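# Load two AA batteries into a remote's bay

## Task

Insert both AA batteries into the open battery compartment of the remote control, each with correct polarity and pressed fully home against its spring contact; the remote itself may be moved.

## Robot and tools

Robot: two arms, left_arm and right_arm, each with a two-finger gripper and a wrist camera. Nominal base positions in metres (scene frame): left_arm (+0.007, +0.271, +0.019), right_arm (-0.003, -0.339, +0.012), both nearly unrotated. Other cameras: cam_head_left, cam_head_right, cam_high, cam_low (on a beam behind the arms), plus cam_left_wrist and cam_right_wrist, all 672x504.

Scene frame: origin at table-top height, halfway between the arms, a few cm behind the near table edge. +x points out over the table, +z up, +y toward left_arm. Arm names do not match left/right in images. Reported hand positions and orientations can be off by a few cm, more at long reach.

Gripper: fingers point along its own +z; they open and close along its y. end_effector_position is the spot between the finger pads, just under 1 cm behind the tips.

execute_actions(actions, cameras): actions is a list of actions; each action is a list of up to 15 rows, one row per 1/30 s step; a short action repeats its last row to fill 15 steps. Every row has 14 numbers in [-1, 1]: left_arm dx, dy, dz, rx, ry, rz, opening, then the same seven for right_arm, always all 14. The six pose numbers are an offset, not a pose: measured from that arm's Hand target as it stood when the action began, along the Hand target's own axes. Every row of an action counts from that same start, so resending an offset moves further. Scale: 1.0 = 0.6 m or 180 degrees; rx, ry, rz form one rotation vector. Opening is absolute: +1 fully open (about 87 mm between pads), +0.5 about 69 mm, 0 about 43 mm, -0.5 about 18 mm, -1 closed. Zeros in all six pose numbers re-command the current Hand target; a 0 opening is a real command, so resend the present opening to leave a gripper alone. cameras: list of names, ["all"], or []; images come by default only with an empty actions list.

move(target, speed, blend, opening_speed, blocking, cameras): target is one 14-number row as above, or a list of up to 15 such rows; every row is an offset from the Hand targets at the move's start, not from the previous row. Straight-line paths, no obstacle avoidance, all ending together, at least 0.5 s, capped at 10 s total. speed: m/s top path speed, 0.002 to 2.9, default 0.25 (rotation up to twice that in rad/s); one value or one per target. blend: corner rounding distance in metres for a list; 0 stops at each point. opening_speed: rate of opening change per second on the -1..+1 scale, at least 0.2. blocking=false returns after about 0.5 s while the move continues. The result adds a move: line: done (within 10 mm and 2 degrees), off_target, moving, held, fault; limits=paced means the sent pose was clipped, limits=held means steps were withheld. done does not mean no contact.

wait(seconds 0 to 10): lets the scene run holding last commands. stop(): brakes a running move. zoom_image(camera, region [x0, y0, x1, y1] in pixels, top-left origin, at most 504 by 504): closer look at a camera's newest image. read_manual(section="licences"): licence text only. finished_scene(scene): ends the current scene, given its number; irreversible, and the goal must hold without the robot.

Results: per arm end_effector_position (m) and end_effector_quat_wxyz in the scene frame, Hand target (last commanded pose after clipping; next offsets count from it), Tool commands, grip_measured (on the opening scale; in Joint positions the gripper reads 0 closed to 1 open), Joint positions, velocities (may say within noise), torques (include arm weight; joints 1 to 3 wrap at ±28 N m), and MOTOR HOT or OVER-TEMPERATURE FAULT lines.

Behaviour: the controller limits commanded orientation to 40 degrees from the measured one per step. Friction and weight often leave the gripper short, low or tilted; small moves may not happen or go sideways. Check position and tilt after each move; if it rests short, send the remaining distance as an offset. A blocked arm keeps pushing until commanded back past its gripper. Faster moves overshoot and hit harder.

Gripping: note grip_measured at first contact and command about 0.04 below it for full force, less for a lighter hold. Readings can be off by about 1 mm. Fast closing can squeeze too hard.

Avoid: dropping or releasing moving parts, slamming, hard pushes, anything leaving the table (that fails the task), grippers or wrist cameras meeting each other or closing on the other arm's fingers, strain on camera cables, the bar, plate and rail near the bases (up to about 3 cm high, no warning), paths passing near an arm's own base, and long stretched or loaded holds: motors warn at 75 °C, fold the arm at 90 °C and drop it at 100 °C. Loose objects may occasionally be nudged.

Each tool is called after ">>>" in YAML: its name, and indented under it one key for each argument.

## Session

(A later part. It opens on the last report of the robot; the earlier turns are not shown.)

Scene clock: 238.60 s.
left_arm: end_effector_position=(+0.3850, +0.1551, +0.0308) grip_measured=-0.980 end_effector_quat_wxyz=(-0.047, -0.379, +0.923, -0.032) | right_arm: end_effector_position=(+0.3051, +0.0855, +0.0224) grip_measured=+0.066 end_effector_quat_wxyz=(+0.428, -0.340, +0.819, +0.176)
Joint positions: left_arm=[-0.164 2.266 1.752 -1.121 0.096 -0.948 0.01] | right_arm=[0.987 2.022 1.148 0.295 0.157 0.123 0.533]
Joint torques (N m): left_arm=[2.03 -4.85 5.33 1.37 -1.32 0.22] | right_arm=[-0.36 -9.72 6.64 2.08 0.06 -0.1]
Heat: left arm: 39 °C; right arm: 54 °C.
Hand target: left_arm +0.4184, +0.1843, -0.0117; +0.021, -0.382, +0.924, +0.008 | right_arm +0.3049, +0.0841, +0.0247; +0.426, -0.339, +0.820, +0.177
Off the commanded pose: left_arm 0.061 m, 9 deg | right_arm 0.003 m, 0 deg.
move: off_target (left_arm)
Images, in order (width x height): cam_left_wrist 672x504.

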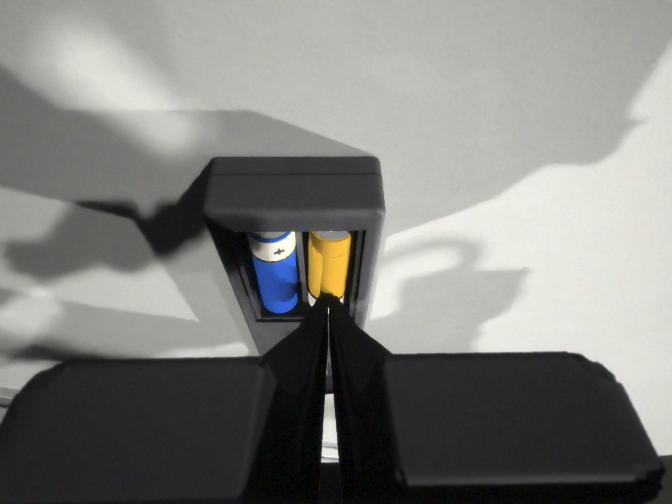

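>>> move:
  target:
    - [0.05,0,-0.05,0,0,0,-0.98,0,0,0,0,0,0,-0.06]
    - [0.08,0,-0.16,0,0,0,-0.98,0,0,0,0,0,0,-0.06]
  speed: 0.15
  cameras: ["cam_left_wrist","cam_right_wrist"]

>>> zoom_image:
  camera: "cam_left_wrist"
  region: [260, 20, 420, 200]

>>> zoom_image:
  camera: "cam_right_wrist"
  region: [256, 0, 416, 120]

Scene clock: 241.17 s.
left_arm: end_effector_position=(+0.3733, +0.1486, +0.0647) grip_measured=-0.980 end_effector_quat_wxyz=(-0.005, -0.376, +0.926, +0.016) | right_arm: end_effector_position=(+0.3051, +0.0855, +0.0224) grip_measured=+0.066 end_effector_quat_wxyz=(+0.428, -0.340, +0.819, +0.176)
Joint positions: left_arm=[-0.238 2.175 1.765 -1.205 -0.026 -1.016 0.01] | right_arm=[0.987 2.022 1.148 0.295 0.157 0.123 0.533]
Joint torques (N m): left_arm=[-0.73 -13.29 8.83 0.13 -0.25 -0.12] | right_arm=[-0.4 -9.37 6.52 2.08 0.06 -0.06]
Heat: left arm: 39 °C; right arm: 54 °C.
Hand target: left_arm +0.3814, +0.1475, +0.0821; +0.021, -0.382, +0.924, +0.008 | right_arm +0.3049, +0.0841, +0.0247; +0.426, -0.339, +0.820, +0.177
Off the commanded pose: left_arm 0.019 m, 3 deg | right_arm 0.003 m, 0 deg.
move: off_target (left_arm)
Images, in order (width x height): cam_left_wrist 672x504, cam_right_wrist 672x504.

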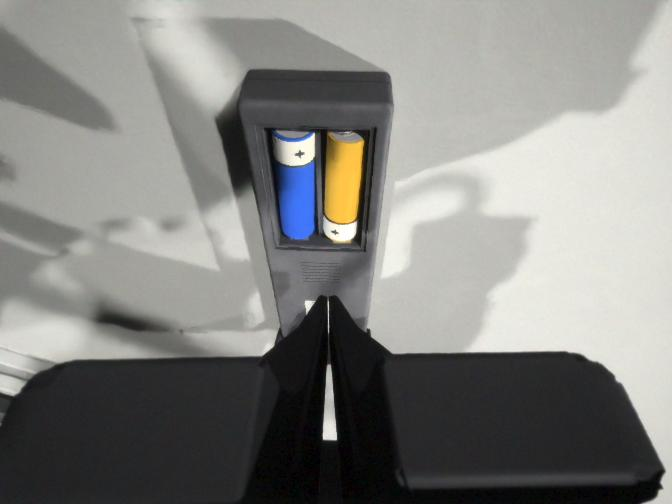

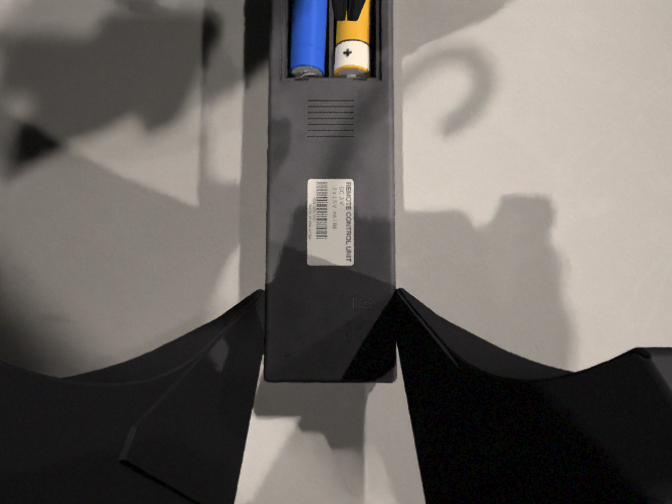

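Scaled by 2.800.

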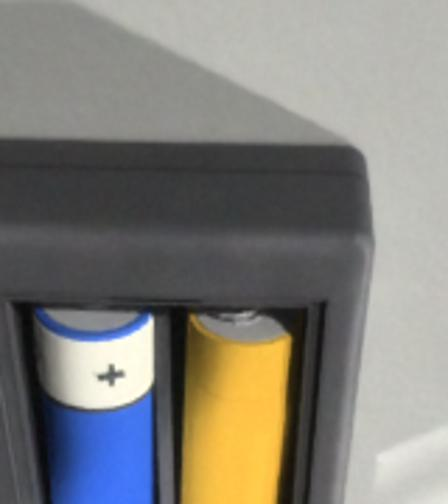

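Scaled by 3.150.

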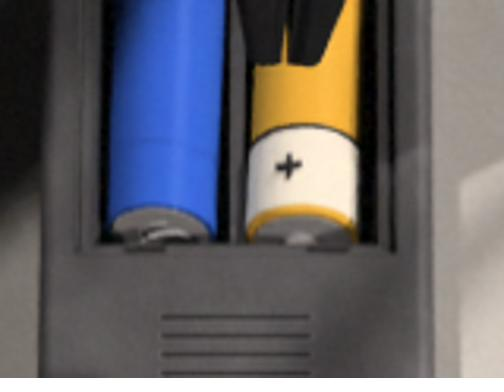

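>>> move:
  target:
    - [-0.013,-0.003,0.055,0,0,0,-0.98,0,0,0,0,0,0,-0.06]
    - [-0.01,-0.003,0.146,0,0,0,-0.98,0,0,0,0,0,0,-0.06]
  speed: [0.12,0.06]
  cameras: ["cam_left_wrist"]

>>> zoom_image:
  camera: "cam_left_wrist"
  region: [240, 140, 440, 340]

Scene clock: 243.90 s.
left_arm: end_effector_position=(+0.3817, +0.1506, +0.0309) grip_measured=-0.980 end_effector_quat_wxyz=(+0.009, -0.384, +0.923, -0.003) | right_arm: end_effector_position=(+0.3051, +0.0855, +0.0224) grip_measured=+0.066 end_effector_quat_wxyz=(+0.428, -0.340, +0.819, +0.176)
Joint positions: left_arm=[-0.221 2.188 1.649 -1.032 -0.012 -1.015 0.01] | right_arm=[0.987 2.022 1.148 0.295 0.157 0.123 0.533]
Joint torques (N m): left_arm=[-0.29 -5.3 2.25 1.21 -0.35 0.02] | right_arm=[-0.49 -9.54 6.38 2.11 0.02 -0.02]
Heat: left arm: 39 °C; right arm: 54 °C.
Hand target: left_arm +0.3897, +0.1533, -0.0052; +0.021, -0.382, +0.924, +0.008 | right_arm +0.3049, +0.0841, +0.0247; +0.426, -0.339, +0.820, +0.177
Off the commanded pose: left_arm 0.037 m, 2 deg | right_arm 0.003 m, 0 deg.
move: off_target (left_arm)
Images, in order (width x height): cam_left_wrist 672x504.

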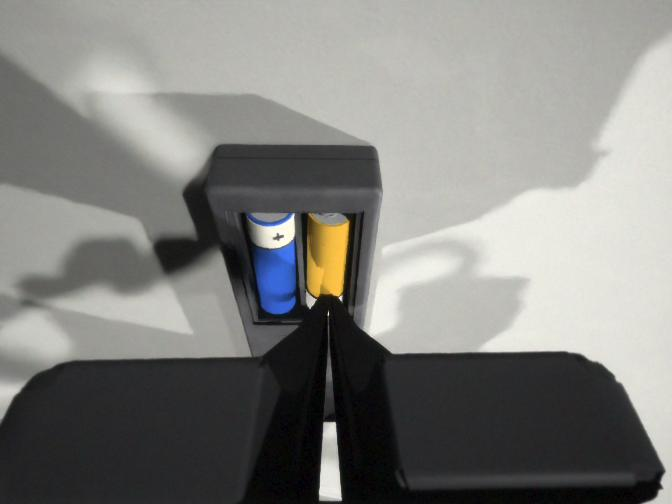

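Scaled by 2.520.

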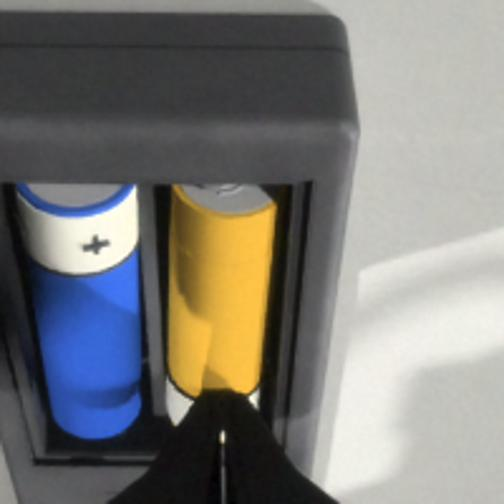

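>>> move:
  target:
    - [0.01,0,-0.2,0,0,0,-0.98,0,0,0,0,0,0,-0.06]
    - [0.01,0,-0.2,0,0,0,-0.98,0,0,0,0,0,0,0.4]
    - [0.01,0,-0.2,0,0,0,-0.98,-0.05,0,-0.12,0,0,0,0.4]
  speed: 0.15
  opening_speed: 1
  cameras: ["cam_left_wrist","cam_right_wrist"]

>>> zoom_image:
  camera: "cam_right_wrist"
  region: [220, 0, 460, 200]

>>> zoom_image:
  camera: "cam_left_wrist"
  region: [220, 20, 440, 240]

Scene clock: 248.27 s.
left_arm: end_effector_position=(+0.3749, +0.1471, +0.0959) grip_measured=-0.980 end_effector_quat_wxyz=(-0.006, -0.377, +0.926, +0.018) | right_arm: end_effector_position=(+0.2767, +0.0562, +0.0840) grip_measured=+0.400 end_effector_quat_wxyz=(+0.420, -0.346, +0.821, +0.175)
Joint positions: left_arm=[-0.241 2.175 1.889 -1.333 -0.027 -1.021 0.01] | right_arm=[1.001 1.763 1.081 0.085 0.159 0.128 0.7]
Joint torques (N m): left_arm=[-1.1 -13.42 9.05 0.07 -0.22 -0.14] | right_arm=[-0.05 -8.87 6.27 2.27 0.13 -0.04]
Heat: left arm: 40 °C; right arm: 55 °C.
Hand target: left_arm +0.3816, +0.1455, +0.1145; +0.021, -0.382, +0.924, +0.008 | right_arm +0.2754, +0.0545, +0.0906; +0.427, -0.338, +0.820, +0.177
Off the commanded pose: left_arm 0.020 m, 3 deg | right_arm 0.007 m, 1 deg.
move: off_target (left_arm)
Images, in order (width x height): cam_left_wrist 672x504, cam_right_wrist 672x504.

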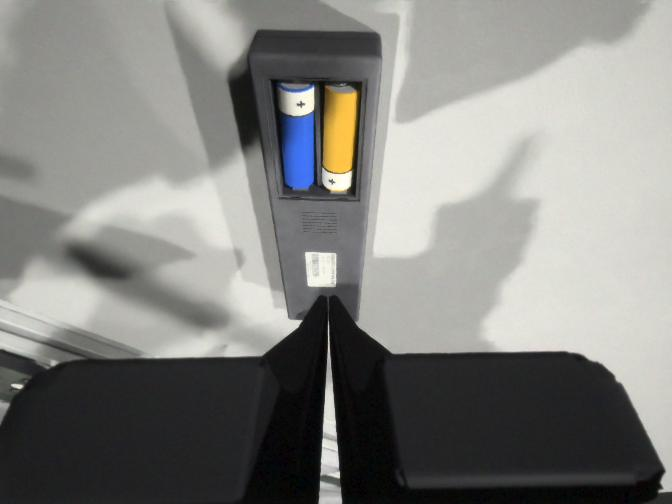

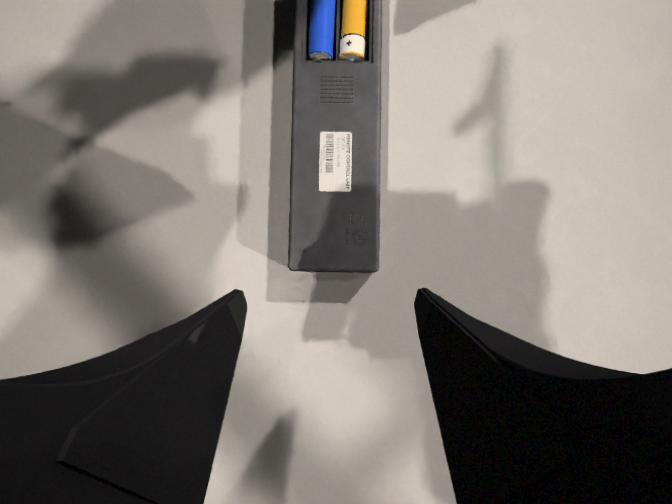

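Scaled by 2.100.

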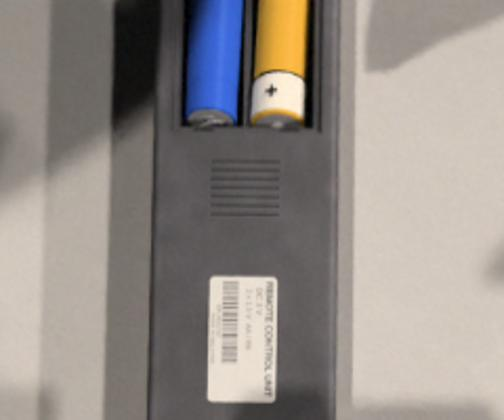

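Scaled by 2.291.

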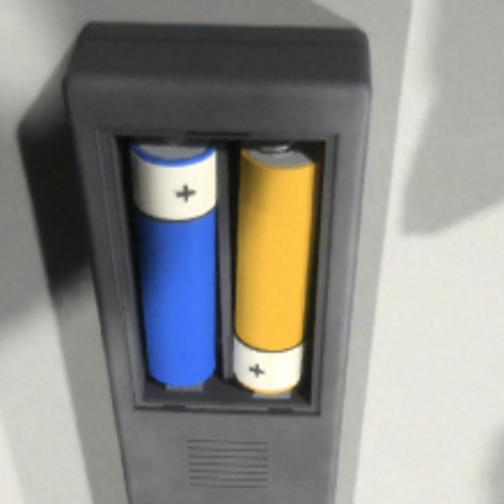

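>>> finished_scene:
  scene: 2

The scene is finished: the task was done.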